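# Open the narrow cabinet's top drawer, others shut

## Task

Pull the top drawer of the narrow cabinet with three drawers fully open and leave it open; by the end every other drawer in the room must be completely closed, all cabinets must stay roughly where they started, and the robot must not fall or finish leaning, or the task fails.

## Robot and tools

ROBOT. A Dexmate Vega: a three-wheeled mobile base, a torso of three links (thigh, shank, chest) that fold in a Z, a head with a camera, and two arms with two-finger grippers. From above, in its start posture, it is 0.70 m long and 0.63 m wide (0.91 m with arms folded); its front edge lies 0.35 m ahead of the base origin. It begins in the stand torso posture.

FRAMES. All positions are in metres. Base frame: origin on the floor at the robot's turning point on its centre line, x forward, y left, z up. chest, left_hand and right_hand are reported in it. A hand point sits between the fingers, 0.033 m back from the closed tips; fingers point along the hand's z, close along its y, and its camera is on the back (-x). Reported hand positions can be off, more so at long reach. base_odometry is in the frame where the base stood at scene start, from wheel counts only (slip counts as travel); heading in rad, positive left.

TOOL move. One action per call; all keys except cameras form it. An action uses base, joints or both (optionally speeds or min_time_s), or target alone (optionally with min_time_s). Motions start together.
- base: an offset from where the base currently is, exactly one key: translate_m (metres, forward +, -2 to 2), strafe_m (metres, left +, -2 to 2; heading can drift ~0.02 rad), or rotate_rad (radians, counter-clockwise +, -3.2 to 3.2). Front wheels first swing to the new direction (about 0.5 s, up to 1.1 s).
- joints: absolute targets in radians, one number per named joint. Ranges: torso_hip_rad 0 to 1.57; torso_knee_rad 0 to 3.141; torso_waist_rad -1.57 to 1.57 (chest forward lean = knee - hip - waist). Left arm: shoulder_pitch -3.041 to 3.041 (+ down), shoulder_yaw -0.423 to 1.523, upper_arm_roll and forearm_roll -3.041 to 3.041, elbow -3.041 to 0.214 (0 straight), wrist_pitch -1.366 to 1.366 (+ down), wrist_yaw -1.348 to 1.087 (+ left), gripper 0 (shut) to 0.785. The right arm mirrors it: shoulder_pitch and wrist_pitch are negative-down, shoulder_yaw -1.523 to 0.423, wrist_yaw -1.087 to 1.348. Head: head_pan_rad -2.792 to 2.792 (+ left), head_tilt_rad -1.483 to 1.483, head_camera_tilt_rad -1.483 to 1.378 (+ down). Torso joints named together arrive together.
- target: an absolute pose for one hand: side ("left"/"right"), x, y, z in the base frame (m, -3 to 3), pitch_deg (-30 to 95; 90 fingers down, 0 level), heading_deg (0 forward, + counter-clockwise), optional roll_deg (default 0), heading and roll -360 to 360; optional line_only true demands a straight-line path. It is checked against the robot only, not the room; the robot must be still. One call plays up to 9.9 s; after "short (part of ...)" resend it.
- speeds: per-action top speeds: translate_m 0.04 to 0.5 m/s (default 0.3), strafe_m 0.04 to 0.3, rotate_rad 0.1 to 0.6 rad/s.
- min_time_s: 0.1 to 8 s, a minimum duration for arm and head motions.
- cameras: list of head_camera, left_wrist_camera, right_wrist_camera or all; [] for none. An action with no keys just reports state and all images.
Useful presets (hip, knee, waist): stand 0.469, 1.617, 1.048; stand_high 0.78, 1.57, 0.44; lean_20 0.52, 1.05, 0.18; lean_45 0.52, 1.05, -0.26; low_lean_45 0, 0, -0.79. Arm fold, in key order shoulder_pitch..wrist_yaw: left 1, 0.5, -0.6, -2.5, 0, -0.9, 0; right -1, -0.5, 0.6, -2.5, 0, 0.9, 0. Fold before going to low_lean_45.
Gripper pads form a V; gap at the hand point is roughly 0.24 x angle - 0.002 m. The gripper angle does not prove a grasp.

TOOL wait: seconds 0 to 10, optional cameras; the robot keeps its last commands. TOOL zoom_image: camera plus region [x0, y0, x1, y1] in pixels of that camera's newest image, at most 504 by 504. TOOL finished_scene: scene = current scene number; irreversible; the goal must hold without the robot.

RESULTS. move says "done" or the worst status. base_status, joint_status, left_hand_status, right_hand_status: done; off_target (resting away, maybe still pushing); contact_stop (arm pushed near full torque ~0.6 s; the whole arm or torso group halts and drops targets); time_out; not_followed / "joint command not followed" / "pose unreachable" (a safety check withheld arm targets, with a cause line); refused (target failed checks, nothing moved); reached (within 10 mm and 2 degrees) or short. Base done means within 0.005 m, 0.015 m sideways or 0.015 rad by wheel count, even if slipping. turned_by_wheels and turned_by_imu give rotation since last result; an IMU turn over 0.03 rad after a straight or sideways drive suggests a bump. A time_out, or a count near 0.000, means the base was blocked or a wheel could not swivel. base_tilt gives forward/right lean in degrees (about 2 degrees of bias). on_its_own lists uncommanded motion. A refused call cancels the remaining move, wait and finished_scene calls in that reply; an invalid call (unknown key) does not.

AVOID. The base does not stop at furniture; drive slowly near cabinets and push doors or drawers at default speed or less. Do not move cabinets. Keep the arms from striking or pressing each other (fingers included). Under joints, nothing but contact keeps an arm off the body. Back an arm off after any stop so motors don't heat; at 80 °C an arm shuts down for 30 to 60 s, and torque at a joint's load limit causes a 10 s fault. Keep the head tilt within free-pan limits when panning. Avoid fast driving with the chest leaned forward or a load held out: the robot can tip and cannot get up.

Each tool is called in YAML: its name, and indented under it one key for each argument.

## Session

move:

Scene clock: 0.00 s.
Joint torques (N m): no reading
Motor temperatures (°C): left_arm=[31 31 31 26 40 35 41] | right_arm=[30 27 33 31 36 36 33]
base_odometry: x=+0.000 y=+0.000 heading=+0.000
turned_by_wheels: +0.000
turned_by_imu: +0.000
base_tilt: forward=+0.0 right=+0.8
base_status: not commanded
joint_positions: torso_hip_rad=+0.469 torso_knee_rad=+1.617 torso_waist_rad=+1.048 left_shoulder_pitch_rad=+2.217 left_shoulder_yaw_rad=-0.014 left_upper_arm_roll_rad=-0.004 left_elbow_rad=-1.080 left_forearm_roll_rad=+0.010 left_wrist_pitch_rad=-0.495 left_wrist_yaw_rad=-0.006 left_gripper_rad=+0.005 right_shoulder_pitch_rad=-2.194 right_shoulder_yaw_rad=-0.002 right_upper_arm_roll_rad=+0.006 right_elbow_rad=-1.112 right_forearm_roll_rad=+0.018 right_wrist_pitch_rad=+0.493 right_wrist_yaw_rad=-0.008 right_gripper_rad=+0.005 head_pan_rad=+0.000 head_tilt_rad=+0.000 head_camera_tilt_rad=+0.000
joint_status: not commanded
chest: x=-0.0111 y=+0.0000 z=+1.4155 quat_wxyz=(+0.999, +0.000, +0.050, +0.000) (m; base frame)
left_hand: x=+0.1501 y=+0.2220 z=+0.6144 quat_wxyz=(+0.402, -0.001, +0.915, -0.004) pitch_deg=+42.6 heading_deg=-0.5 roll_deg=-0.7 back=up (m; base frame)
right_hand: x=+0.1852 y=-0.2398 z=+0.6293 quat_wxyz=(+0.427, +0.011, +0.904, -0.007) pitch_deg=+39.4 heading_deg=-1.6 roll_deg=-0.3 back=up (m; base frame)
pictures: head_camera, left_wrist_camera, right_wrist_camera

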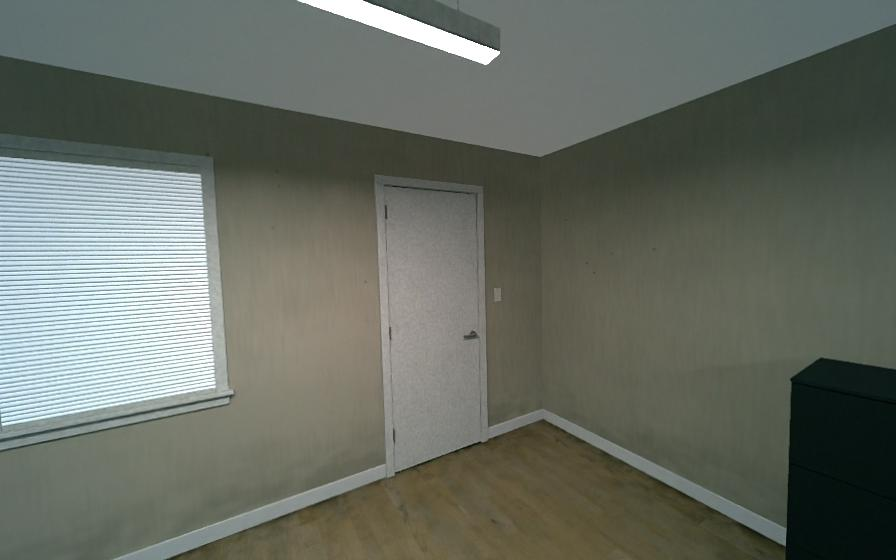

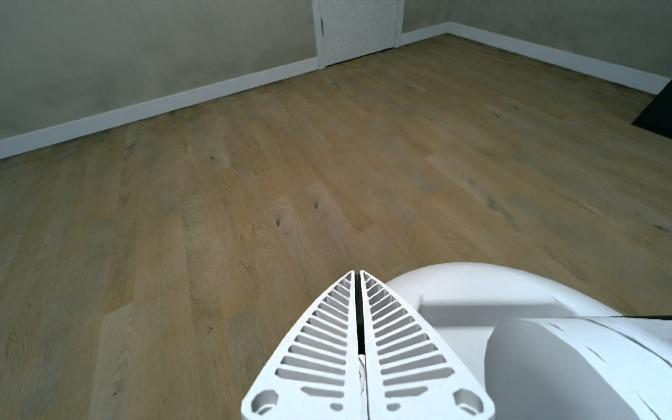

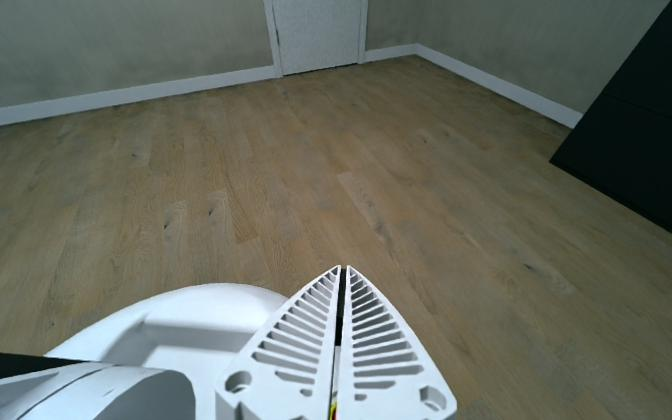

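move:
  joints: {"head_pan_rad": -1.2, "head_camera_tilt_rad": 0.3}
  cameras: ["head_camera"]

move:
  joints: {"head_pan_rad": -2.5}
  cameras: ["head_camera"]

move:
  joints: {"head_pan_rad": 2.5}
  cameras: ["head_camera"]

move:
  joints: {"head_pan_rad": 1.2}
  cameras: ["head_camera"]

Scene clock: 1.73 s.
Joint torques (N m): left_arm=[6.16 1.03 -1.81 -1.62 -0.05 -1.31 0.33] | right_arm=[-5.53 -0.04 0.65 -1.9 0.05 2.15 -0.07]
move: done
base_odometry: x=+0.000 y=+0.000 heading=+0.000
turned_by_wheels: +0.000
turned_by_imu: +0.000
base_tilt: forward=+0.1 right=+0.7
base_status: not commanded
joint_positions: torso_hip_rad=+0.469 torso_knee_rad=+1.617 torso_waist_rad=+1.048 left_shoulder_pitch_rad=+2.217 left_shoulder_yaw_rad=-0.014 left_upper_arm_roll_rad=-0.004 left_elbow_rad=-1.080 left_forearm_roll_rad=+0.010 left_wrist_pitch_rad=-0.495 left_wrist_yaw_rad=-0.006 left_gripper_rad=+0.005 right_shoulder_pitch_rad=-2.194 right_shoulder_yaw_rad=-0.002 right_upper_arm_roll_rad=+0.006 right_elbow_rad=-1.112 right_forearm_roll_rad=+0.018 right_wrist_pitch_rad=+0.493 right_wrist_yaw_rad=-0.008 right_gripper_rad=+0.005 head_pan_rad=-1.200 head_tilt_rad=+0.000 head_camera_tilt_rad=+0.300
joint_status: all done
chest: x=-0.0111 y=+0.0000 z=+1.4155 quat_wxyz=(+0.999, +0.000, +0.050, +0.000) (m; base frame)
left_hand: x=+0.1501 y=+0.2220 z=+0.6144 quat_wxyz=(+0.402, -0.001, +0.915, -0.004) pitch_deg=+42.6 heading_deg=-0.5 roll_deg=-0.7 back=up (m; base frame)
right_hand: x=+0.1852 y=-0.2398 z=+0.6293 quat_wxyz=(+0.427, +0.011, +0.904, -0.007) pitch_deg=+39.4 heading_deg=-1.6 roll_deg=-0.3 back=up (m; base frame)
pictures: head_camera

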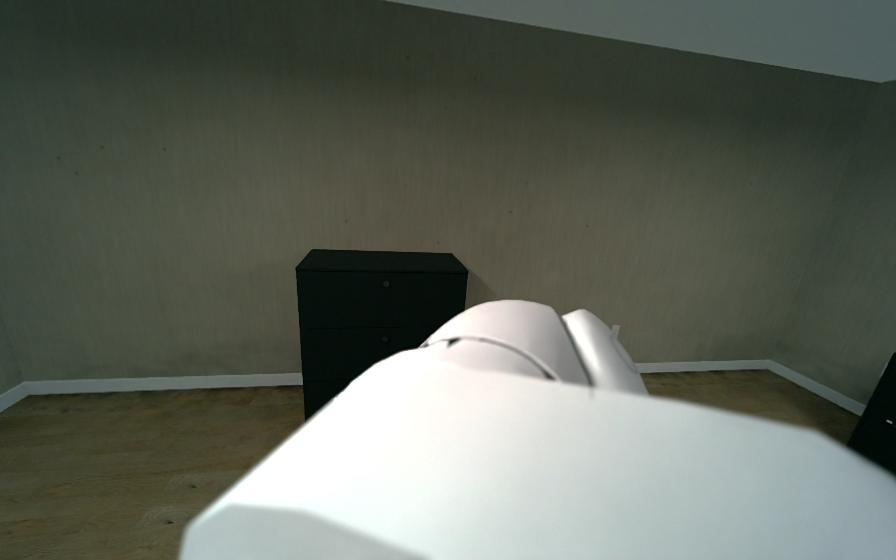

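Scene clock: 3.27 s.
Joint torques (N m): left_arm=[6.39 -1.32 -1.66 -2.38 0.18 -2.24 -0.07] | right_arm=[-5.79 -2.07 0.7 -2.04 0.05 2.13 -0.17]
move: done
base_odometry: x=+0.000 y=+0.000 heading=+0.000
turned_by_wheels: +0.000
turned_by_imu: +0.000
base_tilt: forward=+0.0 right=+0.7
base_status: not commanded
joint_positions: torso_hip_rad=+0.469 torso_knee_rad=+1.617 torso_waist_rad=+1.048 left_shoulder_pitch_rad=+2.217 left_shoulder_yaw_rad=-0.014 left_upper_arm_roll_rad=-0.004 left_elbow_rad=-1.080 left_forearm_roll_rad=+0.010 left_wrist_pitch_rad=-0.495 left_wrist_yaw_rad=-0.006 left_gripper_rad=+0.005 right_shoulder_pitch_rad=-2.194 right_shoulder_yaw_rad=-0.002 right_upper_arm_roll_rad=+0.006 right_elbow_rad=-1.112 right_forearm_roll_rad=+0.018 right_wrist_pitch_rad=+0.493 right_wrist_yaw_rad=-0.008 right_gripper_rad=+0.005 head_pan_rad=-2.500 head_tilt_rad=+0.000 head_camera_tilt_rad=+0.300
joint_status: all done
chest: x=-0.0111 y=+0.0000 z=+1.4155 quat_wxyz=(+0.999, +0.000, +0.050, +0.000) (m; base frame)
left_hand: x=+0.1501 y=+0.2220 z=+0.6144 quat_wxyz=(+0.402, -0.001, +0.915, -0.004) pitch_deg=+42.6 heading_deg=-0.5 roll_deg=-0.7 back=up (m; base frame)
right_hand: x=+0.1852 y=-0.2398 z=+0.6293 quat_wxyz=(+0.427, +0.011, +0.904, -0.007) pitch_deg=+39.4 heading_deg=-1.6 roll_deg=-0.3 back=up (m; base frame)
pictures: head_camera

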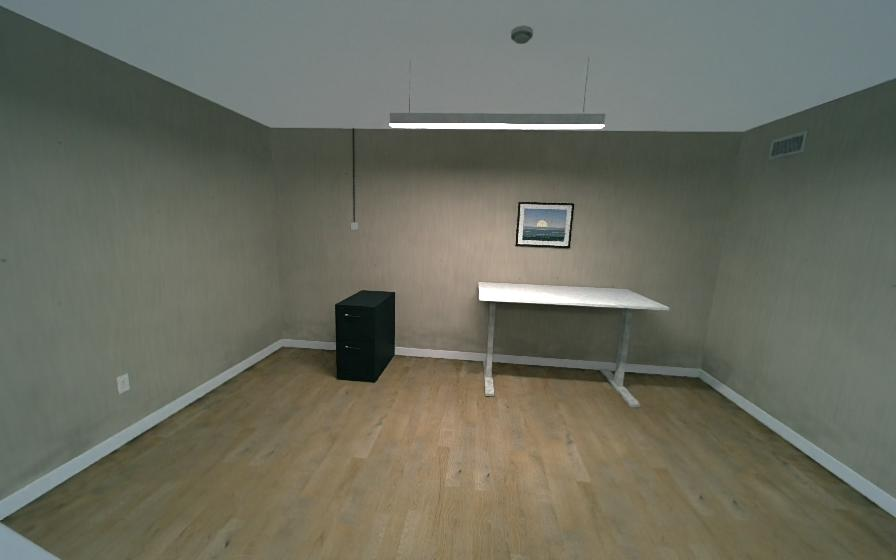

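Scene clock: 7.27 s.
Joint torques (N m): left_arm=[5.12 -0.06 -0.5 -1.92 0.11 -1.72 -0.11] | right_arm=[-4.48 -0.91 0.73 -2.89 0.18 1.95 -0.14]
move: done
base_odometry: x=+0.000 y=+0.000 heading=+0.000
turned_by_wheels: +0.000
turned_by_imu: +0.000
base_tilt: forward=+0.0 right=+0.8
base_status: not commanded
joint_positions: torso_hip_rad=+0.469 torso_knee_rad=+1.617 torso_waist_rad=+1.048 left_shoulder_pitch_rad=+2.217 left_shoulder_yaw_rad=-0.014 left_upper_arm_roll_rad=-0.004 left_elbow_rad=-1.080 left_forearm_roll_rad=+0.010 left_wrist_pitch_rad=-0.495 left_wrist_yaw_rad=-0.006 left_gripper_rad=+0.005 right_shoulder_pitch_rad=-2.194 right_shoulder_yaw_rad=-0.002 right_upper_arm_roll_rad=+0.006 right_elbow_rad=-1.112 right_forearm_roll_rad=+0.018 right_wrist_pitch_rad=+0.493 right_wrist_yaw_rad=-0.008 right_gripper_rad=+0.005 head_pan_rad=+2.500 head_tilt_rad=+0.000 head_camera_tilt_rad=+0.300
joint_status: all done
chest: x=-0.0111 y=+0.0000 z=+1.4155 quat_wxyz=(+0.999, +0.000, +0.050, +0.000) (m; base frame)
left_hand: x=+0.1501 y=+0.2220 z=+0.6144 quat_wxyz=(+0.402, -0.001, +0.915, -0.004) pitch_deg=+42.6 heading_deg=-0.5 roll_deg=-0.7 back=up (m; base frame)
right_hand: x=+0.1852 y=-0.2398 z=+0.6293 quat_wxyz=(+0.427, +0.011, +0.904, -0.007) pitch_deg=+39.4 heading_deg=-1.6 roll_deg=-0.3 back=up (m; base frame)
pictures: head_camera

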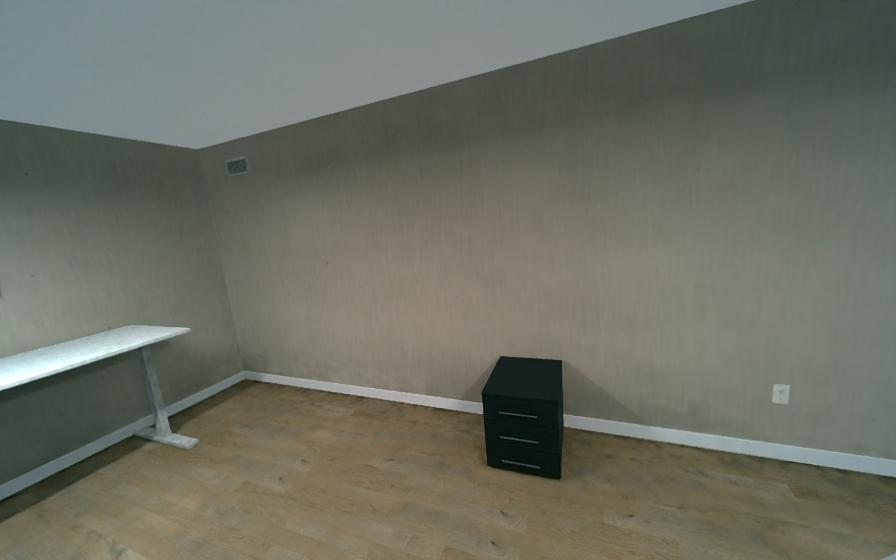

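Scene clock: 8.80 s.
Joint torques (N m): left_arm=[6.87 0.58 -1.02 -2.95 0.19 -1.33 0.08] | right_arm=[-4.91 -0.5 0.81 -2.12 0.07 2.83 0.03]
move: done
base_odometry: x=+0.000 y=+0.000 heading=+0.000
turned_by_wheels: +0.000
turned_by_imu: +0.000
base_tilt: forward=+0.1 right=+0.7
base_status: not commanded
joint_positions: torso_hip_rad=+0.469 torso_knee_rad=+1.617 torso_waist_rad=+1.048 left_shoulder_pitch_rad=+2.217 left_shoulder_yaw_rad=-0.014 left_upper_arm_roll_rad=-0.004 left_elbow_rad=-1.080 left_forearm_roll_rad=+0.010 left_wrist_pitch_rad=-0.495 left_wrist_yaw_rad=-0.006 left_gripper_rad=+0.005 right_shoulder_pitch_rad=-2.194 right_shoulder_yaw_rad=-0.002 right_upper_arm_roll_rad=+0.006 right_elbow_rad=-1.112 right_forearm_roll_rad=+0.018 right_wrist_pitch_rad=+0.493 right_wrist_yaw_rad=-0.008 right_gripper_rad=+0.005 head_pan_rad=+1.200 head_tilt_rad=+0.000 head_camera_tilt_rad=+0.300
joint_status: all done
chest: x=-0.0111 y=+0.0000 z=+1.4155 quat_wxyz=(+0.999, +0.000, +0.050, +0.000) (m; base frame)
left_hand: x=+0.1501 y=+0.2220 z=+0.6144 quat_wxyz=(+0.402, -0.001, +0.915, -0.004) pitch_deg=+42.6 heading_deg=-0.5 roll_deg=-0.7 back=up (m; base frame)
right_hand: x=+0.1852 y=-0.2398 z=+0.6293 quat_wxyz=(+0.427, +0.011, +0.904, -0.007) pitch_deg=+39.4 heading_deg=-1.6 roll_deg=-0.3 back=up (m; base frame)
pictures: head_camera

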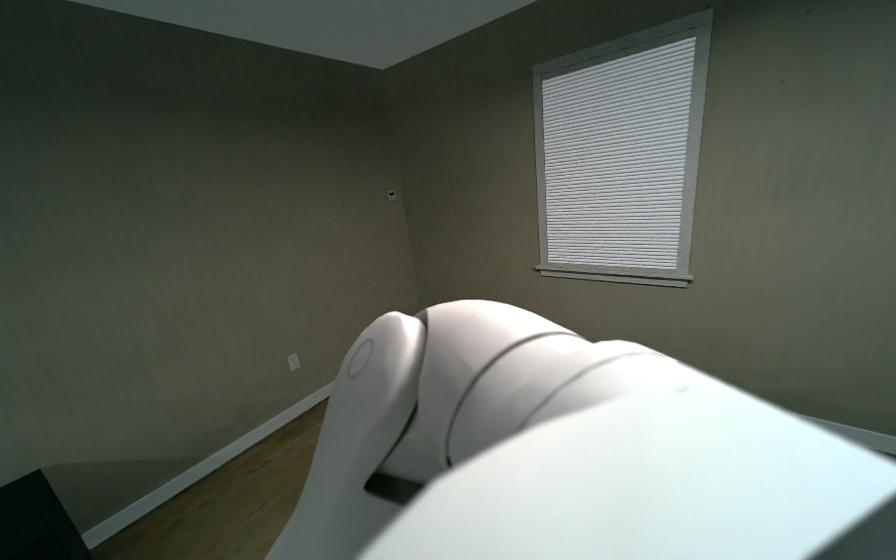

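move:
  base: {"rotate_rad": 2.25}
  joints: {"head_pan_rad": 0, "head_camera_tilt_rad": 0.5}
  cameras: ["head_camera"]

Scene clock: 14.70 s.
Joint torques (N m): left_arm=[5.29 -1.67 -0.89 -1.41 0.12 -2.11 -0.06] | right_arm=[-4.95 -0.72 0.19 -2.75 -0.04 1.92 0.16]
move: done
base_odometry: x=+0.003 y=-0.001 heading=+2.257
turned_by_wheels: +2.257
turned_by_imu: +2.245
base_tilt: forward=+0.0 right=+0.8
base_status: done
joint_positions: torso_hip_rad=+0.469 torso_knee_rad=+1.617 torso_waist_rad=+1.048 left_shoulder_pitch_rad=+2.217 left_shoulder_yaw_rad=-0.014 left_upper_arm_roll_rad=-0.004 left_elbow_rad=-1.080 left_forearm_roll_rad=+0.010 left_wrist_pitch_rad=-0.495 left_wrist_yaw_rad=-0.006 left_gripper_rad=+0.005 right_shoulder_pitch_rad=-2.194 right_shoulder_yaw_rad=-0.002 right_upper_arm_roll_rad=+0.006 right_elbow_rad=-1.112 right_forearm_roll_rad=+0.018 right_wrist_pitch_rad=+0.493 right_wrist_yaw_rad=-0.008 right_gripper_rad=+0.005 head_pan_rad=+0.000 head_tilt_rad=+0.000 head_camera_tilt_rad=+0.500
joint_status: all done
chest: x=-0.0111 y=+0.0000 z=+1.4155 quat_wxyz=(+0.999, +0.000, +0.050, +0.000) (m; base frame)
left_hand: x=+0.1501 y=+0.2220 z=+0.6144 quat_wxyz=(+0.402, -0.001, +0.915, -0.004) pitch_deg=+42.6 heading_deg=-0.5 roll_deg=-0.7 back=up (m; base frame)
right_hand: x=+0.1852 y=-0.2398 z=+0.6293 quat_wxyz=(+0.427, +0.011, +0.904, -0.007) pitch_deg=+39.4 heading_deg=-1.6 roll_deg=-0.3 back=up (m; base frame)
pictures: head_camera

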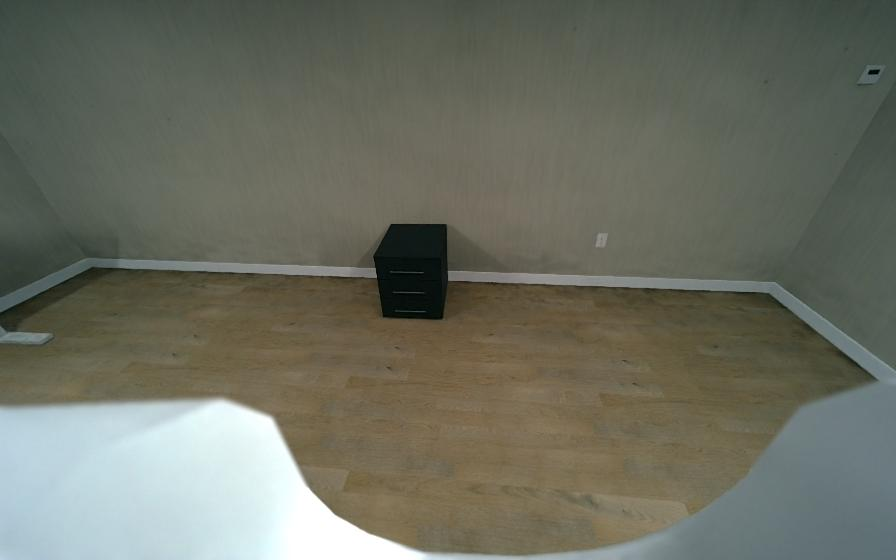

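move:
  base: {"translate_m": 0.75}
  joints: {"head_camera_tilt_rad": 0.8}
  cameras: ["head_camera"]

zoom_image:
  camera: "head_camera"
  region: [280, 120, 560, 400]

Scene clock: 19.43 s.
Joint torques (N m): left_arm=[6.75 -1.72 -1.94 -1.99 -0.21 -1.48 -0.05] | right_arm=[-5.35 -1.83 0.5 -1.55 0.2 1.91 -0.06]
move: done
base_odometry: x=-0.473 y=+0.579 heading=+2.258
turned_by_wheels: +0.001
turned_by_imu: +0.001
base_tilt: forward=+0.0 right=+0.8
base_status: done
joint_positions: torso_hip_rad=+0.469 torso_knee_rad=+1.617 torso_waist_rad=+1.048 left_shoulder_pitch_rad=+2.217 left_shoulder_yaw_rad=-0.014 left_upper_arm_roll_rad=-0.004 left_elbow_rad=-1.080 left_forearm_roll_rad=+0.010 left_wrist_pitch_rad=-0.495 left_wrist_yaw_rad=-0.006 left_gripper_rad=+0.005 right_shoulder_pitch_rad=-2.194 right_shoulder_yaw_rad=-0.002 right_upper_arm_roll_rad=+0.006 right_elbow_rad=-1.112 right_forearm_roll_rad=+0.018 right_wrist_pitch_rad=+0.493 right_wrist_yaw_rad=-0.008 right_gripper_rad=+0.005 head_pan_rad=+0.000 head_tilt_rad=+0.000 head_camera_tilt_rad=+0.800
joint_status: all done
chest: x=-0.0111 y=+0.0000 z=+1.4155 quat_wxyz=(+0.999, +0.000, +0.050, +0.000) (m; base frame)
left_hand: x=+0.1501 y=+0.2220 z=+0.6143 quat_wxyz=(+0.402, -0.001, +0.916, -0.004) pitch_deg=+42.6 heading_deg=-0.5 roll_deg=-0.7 back=up (m; base frame)
right_hand: x=+0.1852 y=-0.2398 z=+0.6293 quat_wxyz=(+0.427, +0.011, +0.904, -0.007) pitch_deg=+39.4 heading_deg=-1.6 roll_deg=-0.3 back=up (m; base frame)
pictures: head_camera

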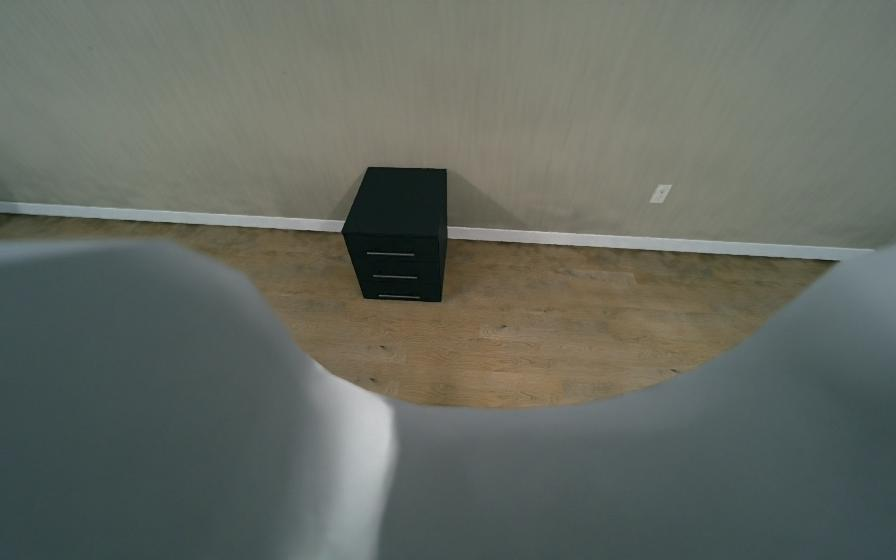

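Scaled by 1.800 from the camera's 896x560 image, which has a finer 960x600 frame.

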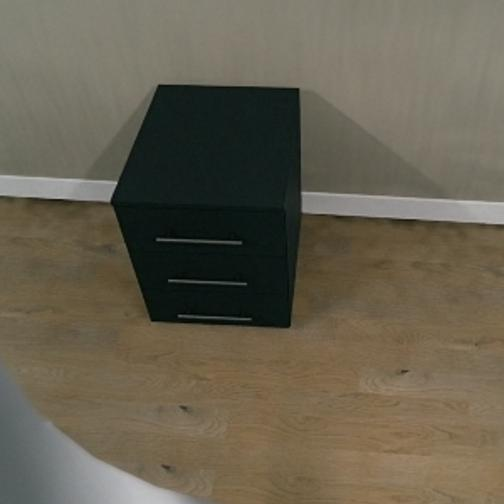

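move:
  base: {"rotate_rad": -0.06}
  joints: {"torso_hip_rad": 0.25, "torso_knee_rad": 1.1, "torso_waist_rad": 0.25, "left_shoulder_pitch_rad": 1.6, "right_shoulder_pitch_rad": -1.6, "head_camera_tilt_rad": 0.3}
  cameras: ["all"]

Scene clock: 24.67 s.
Joint torques (N m): left_arm=[-2.12 1.38 -1.25 -2.91 -0.04 -2.16 -0.05] | right_arm=[7 -1.39 1.14 -2.84 0.13 1.94 -0.03]
move: done
base_odometry: x=-0.473 y=+0.579 heading=+2.198
turned_by_wheels: -0.060
turned_by_imu: -0.057
base_tilt: forward=+0.1 right=+0.7
base_status: done
joint_positions: torso_hip_rad=+0.250 torso_knee_rad=+1.100 torso_waist_rad=+0.250 left_shoulder_pitch_rad=+1.601 left_shoulder_yaw_rad=-0.014 left_upper_arm_roll_rad=-0.004 left_elbow_rad=-1.080 left_forearm_roll_rad=+0.010 left_wrist_pitch_rad=-0.495 left_wrist_yaw_rad=-0.006 left_gripper_rad=+0.005 right_shoulder_pitch_rad=-1.601 right_shoulder_yaw_rad=-0.002 right_upper_arm_roll_rad=+0.006 right_elbow_rad=-1.112 right_forearm_roll_rad=+0.018 right_wrist_pitch_rad=+0.493 right_wrist_yaw_rad=-0.008 right_gripper_rad=+0.005 head_pan_rad=+0.000 head_tilt_rad=+0.000 head_camera_tilt_rad=+0.300
joint_status: all done
chest: x=+0.1357 y=+0.0000 z=+1.2516 quat_wxyz=(+0.955, +0.000, +0.296, +0.000) (m; base frame)
left_hand: x=+0.3890 y=+0.2220 z=+0.4747 quat_wxyz=(+0.455, -0.001, +0.891, -0.004) pitch_deg=+35.9 heading_deg=-0.4 roll_deg=-0.6 back=up (m; base frame)
right_hand: x=+0.4040 y=-0.2398 z=+0.4871 quat_wxyz=(+0.469, +0.011, +0.883, -0.007) pitch_deg=+34.1 heading_deg=-1.5 roll_deg=-0.1 back=up (m; base frame)
pictures: head_camera, left_wrist_camera, right_wrist_camera

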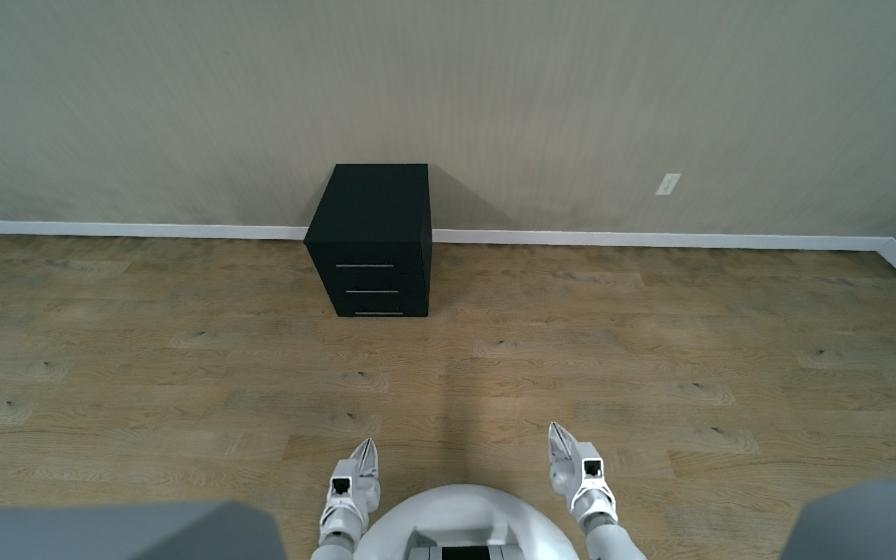

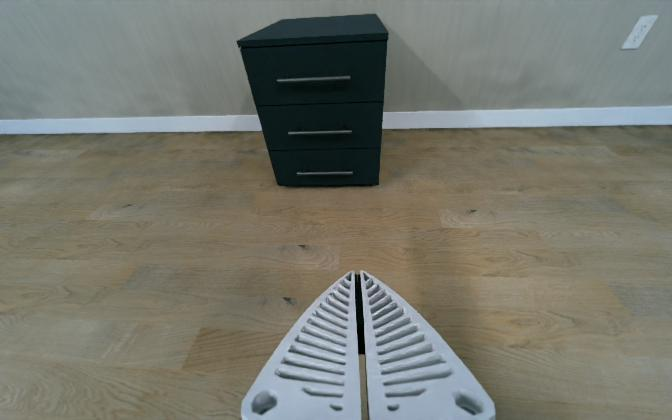

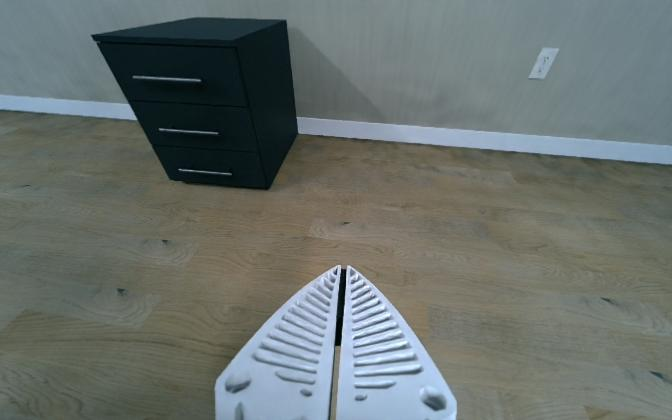

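move:
  joints: {"left_gripper_rad": 0.3}

move:
  target: {"side": "left", "x": 0.6, "y": 0.32, "z": 0.445, "pitch_deg": 20, "heading_deg": 0, "roll_deg": 90}
  cameras: ["head_camera", "left_wrist_camera"]

Scene clock: 26.30 s.
Joint torques (N m): left_arm=[-2.42 -0.28 -0.09 -3.3 0.08 -1.98 -0.17] | right_arm=[8.1 -1.67 0.24 -2.95 0.17 2.26 -0.01]
move: done
base_odometry: x=-0.473 y=+0.579 heading=+2.198
turned_by_wheels: +0.000
turned_by_imu: +0.000
base_tilt: forward=+0.0 right=+0.8
base_status: not commanded
joint_positions: torso_hip_rad=+0.250 torso_knee_rad=+1.100 torso_waist_rad=+0.250 left_shoulder_pitch_rad=+1.600 left_shoulder_yaw_rad=-0.014 left_upper_arm_roll_rad=-0.004 left_elbow_rad=-1.080 left_forearm_roll_rad=+0.010 left_wrist_pitch_rad=-0.495 left_wrist_yaw_rad=-0.006 left_gripper_rad=+0.300 right_shoulder_pitch_rad=-1.600 right_shoulder_yaw_rad=-0.002 right_upper_arm_roll_rad=+0.006 right_elbow_rad=-1.112 right_forearm_roll_rad=+0.018 right_wrist_pitch_rad=+0.493 right_wrist_yaw_rad=-0.008 right_gripper_rad=+0.005 head_pan_rad=+0.000 head_tilt_rad=+0.000 head_camera_tilt_rad=+0.300
joint_status: all done
chest: x=+0.1357 y=+0.0000 z=+1.2516 quat_wxyz=(+0.955, +0.000, +0.296, +0.000) (m; base frame)
left_hand: x=+0.3895 y=+0.2220 z=+0.4749 quat_wxyz=(+0.455, -0.001, +0.890, -0.004) pitch_deg=+35.8 heading_deg=-0.4 roll_deg=-0.6 back=up (m; base frame)
right_hand: x=+0.4044 y=-0.2398 z=+0.4872 quat_wxyz=(+0.469, +0.011, +0.883, -0.007) pitch_deg=+34.1 heading_deg=-1.5 roll_deg=-0.1 back=up (m; base frame)
pictures: none

Scene clock: 26.60 s.
Joint torques (N m): left_arm=[-1.98 0.48 -0.6 -3.57 0.12 -1.65 0.09] | right_arm=[7.81 -1.94 0.22 -3.59 0.03 2.13 -0.03]
move: refused
base_odometry: x=-0.473 y=+0.579 heading=+2.198
turned_by_wheels: +0.000
turned_by_imu: +0.000
base_tilt: forward=+0.1 right=+0.7
base_status: not commanded
joint_positions: torso_hip_rad=+0.250 torso_knee_rad=+1.100 torso_waist_rad=+0.250 left_shoulder_pitch_rad=+1.600 left_shoulder_yaw_rad=-0.014 left_upper_arm_roll_rad=-0.004 left_elbow_rad=-1.080 left_forearm_roll_rad=+0.010 left_wrist_pitch_rad=-0.495 left_wrist_yaw_rad=-0.006 left_gripper_rad=+0.300 right_shoulder_pitch_rad=-1.600 right_shoulder_yaw_rad=-0.002 right_upper_arm_roll_rad=+0.006 right_elbow_rad=-1.112 right_forearm_roll_rad=+0.018 right_wrist_pitch_rad=+0.493 right_wrist_yaw_rad=-0.008 right_gripper_rad=+0.005 head_pan_rad=+0.000 head_tilt_rad=+0.000 head_camera_tilt_rad=+0.300
joint_status: not commanded
chest: x=+0.1357 y=+0.0000 z=+1.2516 quat_wxyz=(+0.955, +0.000, +0.296, +0.000) (m; base frame)
left_hand: x=+0.3895 y=+0.2220 z=+0.4749 quat_wxyz=(+0.455, -0.001, +0.890, -0.004) pitch_deg=+35.8 heading_deg=-0.4 roll_deg=-0.6 back=up (m; base frame)
left_hand_status: refused: no posture of the arm gets there (out of reach): the closest leaves the hand 6.0 cm and 1 deg from the pose. Nothing moved.
right_hand: x=+0.4044 y=-0.2398 z=+0.4872 quat_wxyz=(+0.469, +0.011, +0.883, -0.007) pitch_deg=+34.1 heading_deg=-1.5 roll_deg=-0.1 back=up (m; base frame)
pictures: head_camera, left_wrist_camera

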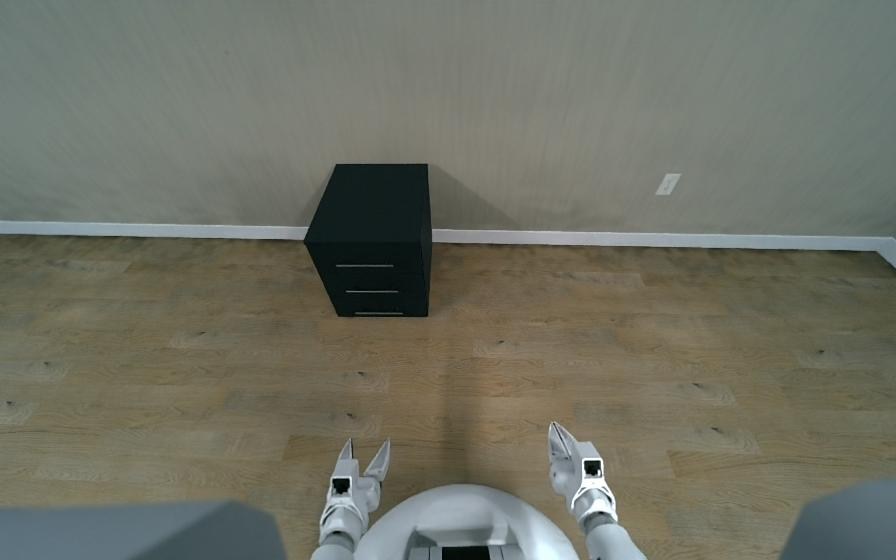

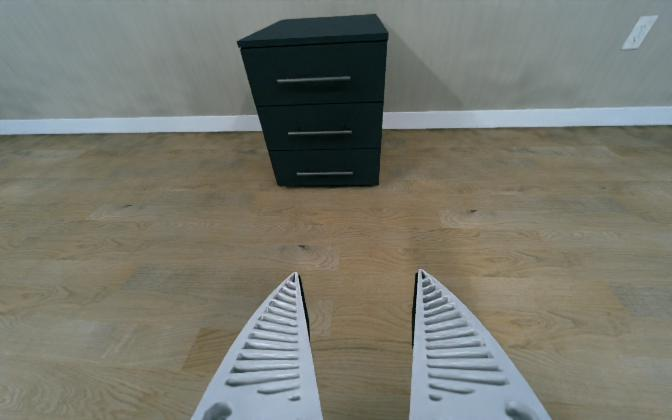

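move:
  joints: {"torso_hip_rad": 0.2, "torso_knee_rad": 0.9, "torso_waist_rad": -0.1, "left_shoulder_pitch_rad": 1.4, "right_shoulder_pitch_rad": -1.4, "head_camera_tilt_rad": 0.1}

move:
  target: {"side": "left", "x": 0.6, "y": 0.32, "z": 0.445, "pitch_deg": 25, "heading_deg": 0, "roll_deg": 90}
  cameras: ["head_camera", "left_wrist_camera"]

Scene clock: 29.43 s.
Joint torques (N m): left_arm=[-3.8 -0.1 -0.21 -1.48 0.11 -1.81 -0.37] | right_arm=[6.92 -0.96 0.38 -2.54 0.09 2.45 0.17]
move: done
base_odometry: x=-0.473 y=+0.579 heading=+2.198
turned_by_wheels: +0.000
turned_by_imu: +0.000
base_tilt: forward=+0.1 right=+0.7
base_status: not commanded
joint_positions: torso_hip_rad=+0.200 torso_knee_rad=+0.900 torso_waist_rad=-0.100 left_shoulder_pitch_rad=+1.401 left_shoulder_yaw_rad=-0.014 left_upper_arm_roll_rad=-0.004 left_elbow_rad=-1.080 left_forearm_roll_rad=+0.010 left_wrist_pitch_rad=-0.495 left_wrist_yaw_rad=-0.006 left_gripper_rad=+0.300 right_shoulder_pitch_rad=-1.402 right_shoulder_yaw_rad=-0.002 right_upper_arm_roll_rad=+0.006 right_elbow_rad=-1.112 right_forearm_roll_rad=+0.018 right_wrist_pitch_rad=+0.493 right_wrist_yaw_rad=-0.008 right_gripper_rad=+0.005 head_pan_rad=+0.000 head_tilt_rad=+0.000 head_camera_tilt_rad=+0.100
joint_status: all done
chest: x=+0.1666 y=+0.0000 z=+1.1516 quat_wxyz=(+0.921, +0.000, +0.389, +0.000) (m; base frame)
left_hand: x=+0.4194 y=+0.2220 z=+0.3746 quat_wxyz=(+0.455, -0.001, +0.891, -0.004) pitch_deg=+35.9 heading_deg=-0.4 roll_deg=-0.6 back=up (m; base frame)
right_hand: x=+0.4343 y=-0.2398 z=+0.3869 quat_wxyz=(+0.468, +0.011, +0.883, -0.007) pitch_deg=+34.1 heading_deg=-1.5 roll_deg=-0.1 back=up (m; base frame)
pictures: none

Scene clock: 35.03 s.
Joint torques (N m): left_arm=[-10.59 0.09 -4.22 -4.75 -0.89 -0.69 -0.64] | right_arm=[8.76 0.36 0.88 -2.62 0.08 2.33 -0.04]
move: done
base_odometry: x=-0.473 y=+0.579 heading=+2.198
turned_by_wheels: +0.000
turned_by_imu: +0.000
base_tilt: forward=+0.1 right=+0.7
base_status: not commanded
joint_positions: torso_hip_rad=+0.200 torso_knee_rad=+0.900 torso_waist_rad=-0.100 left_shoulder_pitch_rad=+1.097 left_shoulder_yaw_rad=-0.114 left_upper_arm_roll_rad=-0.486 left_elbow_rad=-1.195 left_forearm_roll_rad=-1.260 left_wrist_pitch_rad=+0.399 left_wrist_yaw_rad=-0.357 left_gripper_rad=+0.300 right_shoulder_pitch_rad=-1.400 right_shoulder_yaw_rad=-0.002 right_upper_arm_roll_rad=+0.006 right_elbow_rad=-1.112 right_forearm_roll_rad=+0.018 right_wrist_pitch_rad=+0.493 right_wrist_yaw_rad=-0.008 right_gripper_rad=+0.005 head_pan_rad=+0.000 head_tilt_rad=+0.000 head_camera_tilt_rad=+0.100
joint_status: not commanded
chest: x=+0.1666 y=+0.0000 z=+1.1516 quat_wxyz=(+0.921, +0.000, +0.389, +0.000) (m; base frame)
left_hand: x=+0.5991 y=+0.3197 z=+0.4444 quat_wxyz=(+0.380, -0.595, +0.598, -0.379) pitch_deg=+25.1 heading_deg=+0.0 roll_deg=-89.7 (m; base frame)
left_hand_status: reached (straight line, planned for 4.3 s): 1 mm and 0.3 deg off.
right_hand: x=+0.4352 y=-0.2398 z=+0.3872 quat_wxyz=(+0.469, +0.011, +0.883, -0.007) pitch_deg=+34.1 heading_deg=-1.5 roll_deg=-0.1 back=up (m; base frame)
pictures: head_camera, left_wrist_camera

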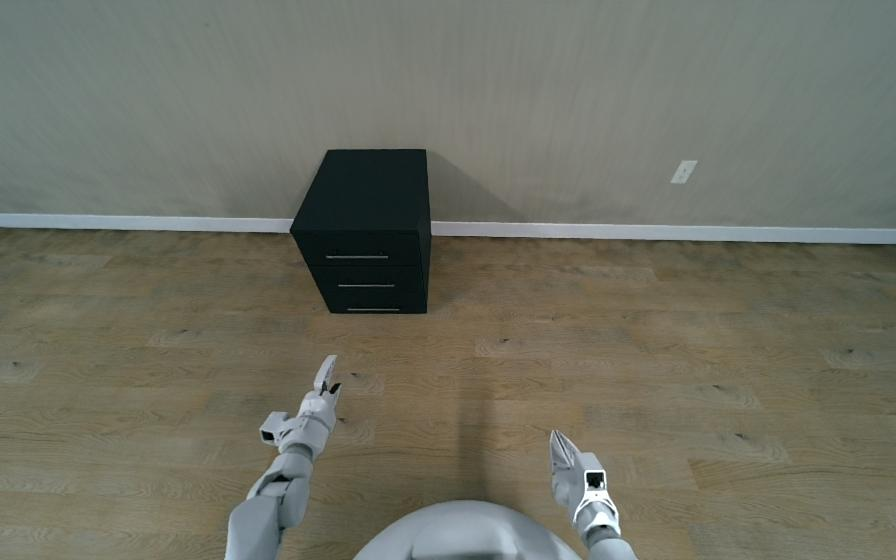

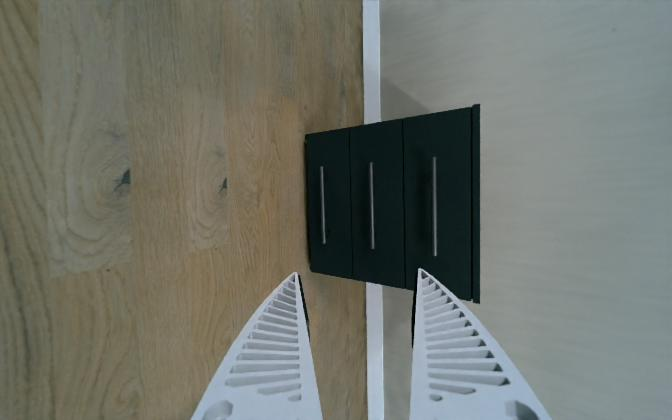

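move:
  base: {"translate_m": 0.4}
  cameras: ["head_camera", "left_wrist_camera"]

Scene clock: 38.83 s.
Joint torques (N m): left_arm=[-10.37 -0.54 -3.78 -4.31 -0.68 0.05 -0.86] | right_arm=[5.87 -1.69 0.42 -2.69 0.06 2.34 0.03]
move: done
base_odometry: x=-0.708 y=+0.902 heading=+2.197
turned_by_wheels: -0.001
turned_by_imu: +0.000
base_tilt: forward=+0.1 right=+0.8
base_status: done
joint_positions: torso_hip_rad=+0.200 torso_knee_rad=+0.900 torso_waist_rad=-0.100 left_shoulder_pitch_rad=+1.095 left_shoulder_yaw_rad=-0.115 left_upper_arm_roll_rad=-0.488 left_elbow_rad=-1.194 left_forearm_roll_rad=-1.264 left_wrist_pitch_rad=+0.402 left_wrist_yaw_rad=-0.356 left_gripper_rad=+0.300 right_shoulder_pitch_rad=-1.400 right_shoulder_yaw_rad=-0.002 right_upper_arm_roll_rad=+0.006 right_elbow_rad=-1.112 right_forearm_roll_rad=+0.018 right_wrist_pitch_rad=+0.493 right_wrist_yaw_rad=-0.008 right_gripper_rad=+0.005 head_pan_rad=+0.000 head_tilt_rad=+0.000 head_camera_tilt_rad=+0.100
joint_status: not commanded
chest: x=+0.1666 y=+0.0000 z=+1.1516 quat_wxyz=(+0.921, +0.000, +0.389, +0.000) (m; base frame)
left_hand: x=+0.5999 y=+0.3199 z=+0.4448 quat_wxyz=(+0.380, -0.596, +0.597, -0.380) pitch_deg=+25.0 heading_deg=+0.0 roll_deg=-90.0 (m; base frame)
right_hand: x=+0.4353 y=-0.2398 z=+0.3872 quat_wxyz=(+0.469, +0.011, +0.883, -0.007) pitch_deg=+34.1 heading_deg=-1.5 roll_deg=-0.1 back=up (m; base frame)
pictures: head_camera, left_wrist_camera

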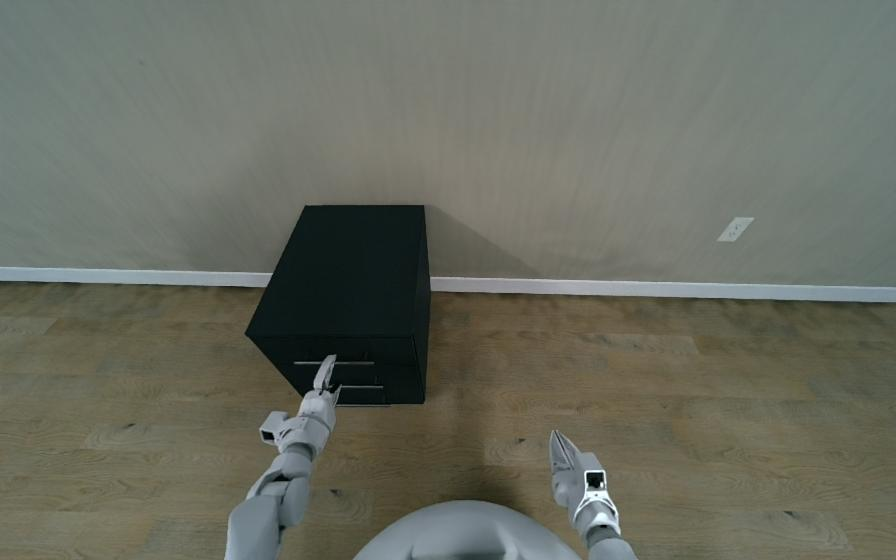

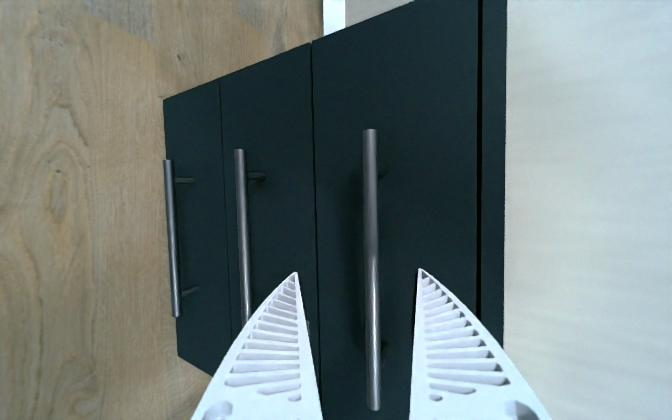

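move:
  base: {"translate_m": 0.07}
  cameras: ["head_camera", "left_wrist_camera"]

Scene clock: 40.97 s.
Joint torques (N m): left_arm=[-18.26 -0.52 2.77 -6.76 -1.53 0.69 -1.82] | right_arm=[5.74 -0.22 0.47 -3.12 0.11 2.39 0.17]
move: done
base_odometry: x=-0.749 y=+0.959 heading=+2.197
turned_by_wheels: -0.001
turned_by_imu: -0.001
base_tilt: forward=+0.1 right=+0.8
base_status: done
joint_positions: torso_hip_rad=+0.200 torso_knee_rad=+0.900 torso_waist_rad=-0.100 left_shoulder_pitch_rad=+1.096 left_shoulder_yaw_rad=-0.115 left_upper_arm_roll_rad=-0.489 left_elbow_rad=-1.194 left_forearm_roll_rad=-1.264 left_wrist_pitch_rad=+0.402 left_wrist_yaw_rad=-0.356 left_gripper_rad=+0.300 right_shoulder_pitch_rad=-1.400 right_shoulder_yaw_rad=-0.002 right_upper_arm_roll_rad=+0.006 right_elbow_rad=-1.112 right_forearm_roll_rad=+0.018 right_wrist_pitch_rad=+0.493 right_wrist_yaw_rad=-0.008 right_gripper_rad=+0.005 head_pan_rad=+0.000 head_tilt_rad=+0.000 head_camera_tilt_rad=+0.100
joint_status: not commanded
chest: x=+0.1666 y=+0.0000 z=+1.1516 quat_wxyz=(+0.921, +0.000, +0.389, +0.000) (m; base frame)
left_hand: x=+0.5994 y=+0.3202 z=+0.4444 quat_wxyz=(+0.380, -0.597, +0.597, -0.379) pitch_deg=+25.1 heading_deg=+0.0 roll_deg=-90.0 (m; base frame)
right_hand: x=+0.4353 y=-0.2398 z=+0.3872 quat_wxyz=(+0.469, +0.011, +0.883, -0.007) pitch_deg=+34.1 heading_deg=-1.5 roll_deg=-0.1 back=up (m; base frame)
pictures: head_camera, left_wrist_camera

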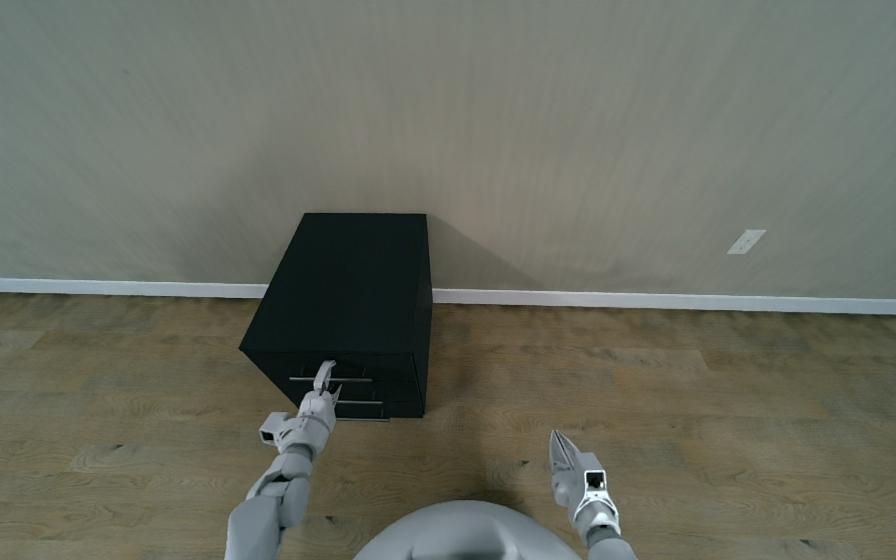

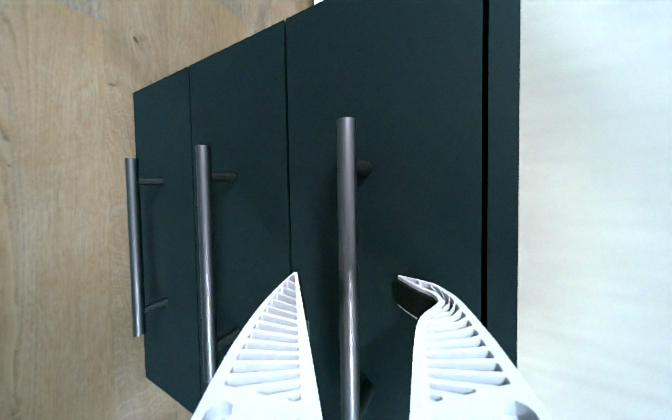

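move:
  joints: {"left_gripper_rad": 0.0}
  cameras: ["head_camera", "left_wrist_camera"]

Scene clock: 42.10 s.
Joint torques (N m): left_arm=[-14.76 0.79 0.85 -8.5 -2.48 0.38 -3.53] | right_arm=[5.74 -1.58 0.4 -2.85 0.1 2.4 -0.24]
move: done
base_odometry: x=-0.749 y=+0.959 heading=+2.197
turned_by_wheels: +0.000
turned_by_imu: +0.000
base_tilt: forward=+0.1 right=+0.7
base_status: not commanded
joint_positions: torso_hip_rad=+0.200 torso_knee_rad=+0.900 torso_waist_rad=-0.100 left_shoulder_pitch_rad=+1.095 left_shoulder_yaw_rad=-0.115 left_upper_arm_roll_rad=-0.489 left_elbow_rad=-1.193 left_forearm_roll_rad=-1.264 left_wrist_pitch_rad=+0.402 left_wrist_yaw_rad=-0.355 left_gripper_rad=+0.000 right_shoulder_pitch_rad=-1.400 right_shoulder_yaw_rad=-0.002 right_upper_arm_roll_rad=+0.006 right_elbow_rad=-1.112 right_forearm_roll_rad=+0.018 right_wrist_pitch_rad=+0.493 right_wrist_yaw_rad=-0.008 right_gripper_rad=+0.005 head_pan_rad=+0.000 head_tilt_rad=+0.000 head_camera_tilt_rad=+0.100
joint_status: all done
chest: x=+0.1668 y=+0.0000 z=+1.1515 quat_wxyz=(+0.921, +0.000, +0.390, +0.000) (m; base frame)
left_hand: x=+0.5993 y=+0.3201 z=+0.4440 quat_wxyz=(+0.379, -0.597, +0.597, -0.379) pitch_deg=+25.1 heading_deg=+0.0 roll_deg=-90.0 (m; base frame)
right_hand: x=+0.4352 y=-0.2398 z=+0.3870 quat_wxyz=(+0.469, +0.011, +0.883, -0.007) pitch_deg=+34.1 heading_deg=-1.5 roll_deg=-0.1 back=up (m; base frame)
pictures: head_camera, left_wrist_camera

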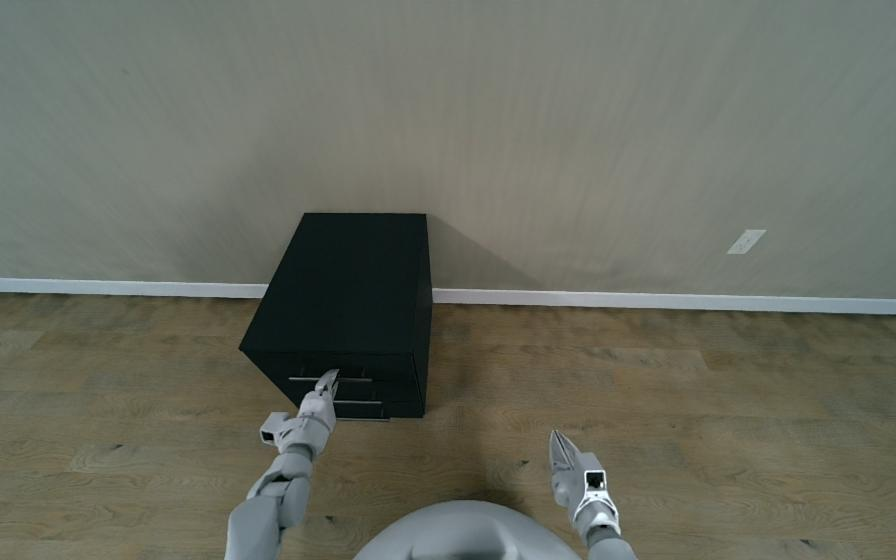

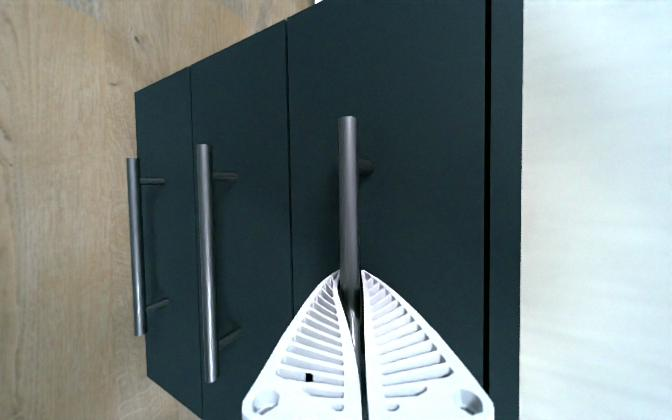

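move:
  base: {"translate_m": -0.2}
  speeds: {"translate_m": 0.15}
  cameras: ["head_camera", "left_wrist_camera"]

Scene clock: 44.87 s.
Joint torques (N m): left_arm=[-2.05 1.12 0.31 -4.04 0.16 2.2 -0.85] | right_arm=[4.88 -0.99 0.36 -2.56 0.09 2.11 -0.09]
move: done
base_odometry: x=-0.632 y=+0.797 heading=+2.197
turned_by_wheels: +0.000
turned_by_imu: +0.001
base_tilt: forward=+0.1 right=+0.7
base_status: done
joint_positions: torso_hip_rad=+0.200 torso_knee_rad=+0.900 torso_waist_rad=-0.100 left_shoulder_pitch_rad=+1.095 left_shoulder_yaw_rad=-0.115 left_upper_arm_roll_rad=-0.488 left_elbow_rad=-1.194 left_forearm_roll_rad=-1.264 left_wrist_pitch_rad=+0.401 left_wrist_yaw_rad=-0.356 left_gripper_rad=+0.000 right_shoulder_pitch_rad=-1.400 right_shoulder_yaw_rad=-0.002 right_upper_arm_roll_rad=+0.006 right_elbow_rad=-1.112 right_forearm_roll_rad=+0.018 right_wrist_pitch_rad=+0.493 right_wrist_yaw_rad=-0.008 right_gripper_rad=+0.005 head_pan_rad=+0.000 head_tilt_rad=+0.000 head_camera_tilt_rad=+0.100
joint_status: not commanded
chest: x=+0.1666 y=+0.0000 z=+1.1516 quat_wxyz=(+0.921, +0.000, +0.389, +0.000) (m; base frame)
left_hand: x=+0.6000 y=+0.3203 z=+0.4450 quat_wxyz=(+0.380, -0.596, +0.596, -0.380) pitch_deg=+25.0 heading_deg=+0.0 roll_deg=-90.0 (m; base frame)
right_hand: x=+0.4353 y=-0.2398 z=+0.3872 quat_wxyz=(+0.469, +0.011, +0.883, -0.007) pitch_deg=+34.1 heading_deg=-1.5 roll_deg=-0.1 back=up (m; base frame)
pictures: head_camera, left_wrist_camera

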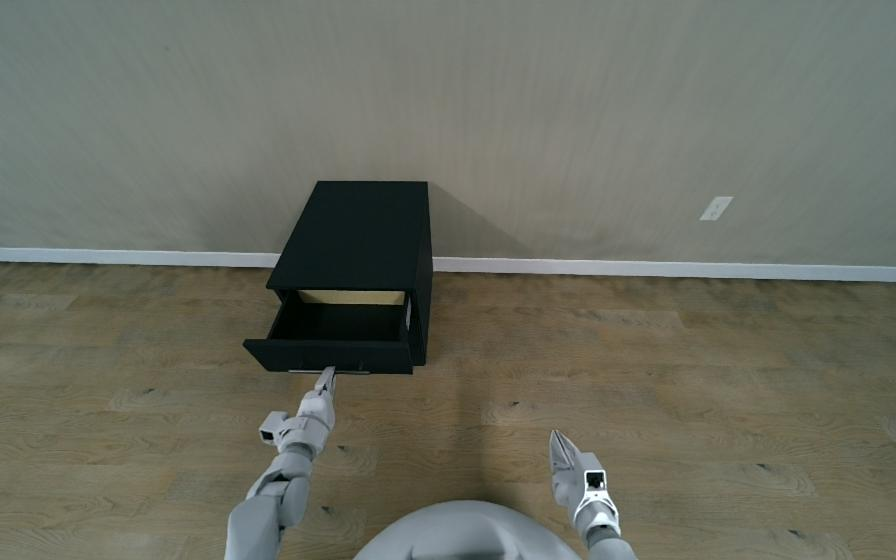

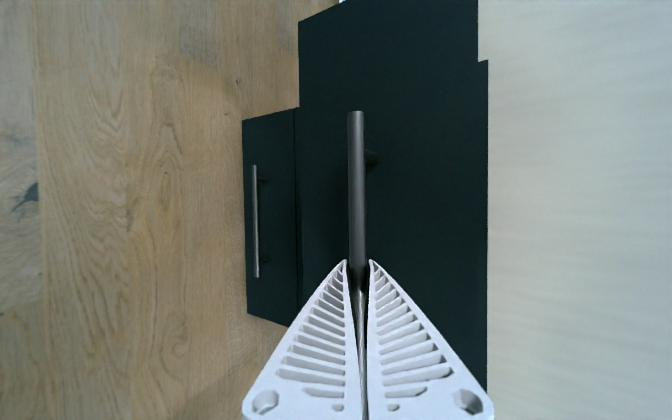

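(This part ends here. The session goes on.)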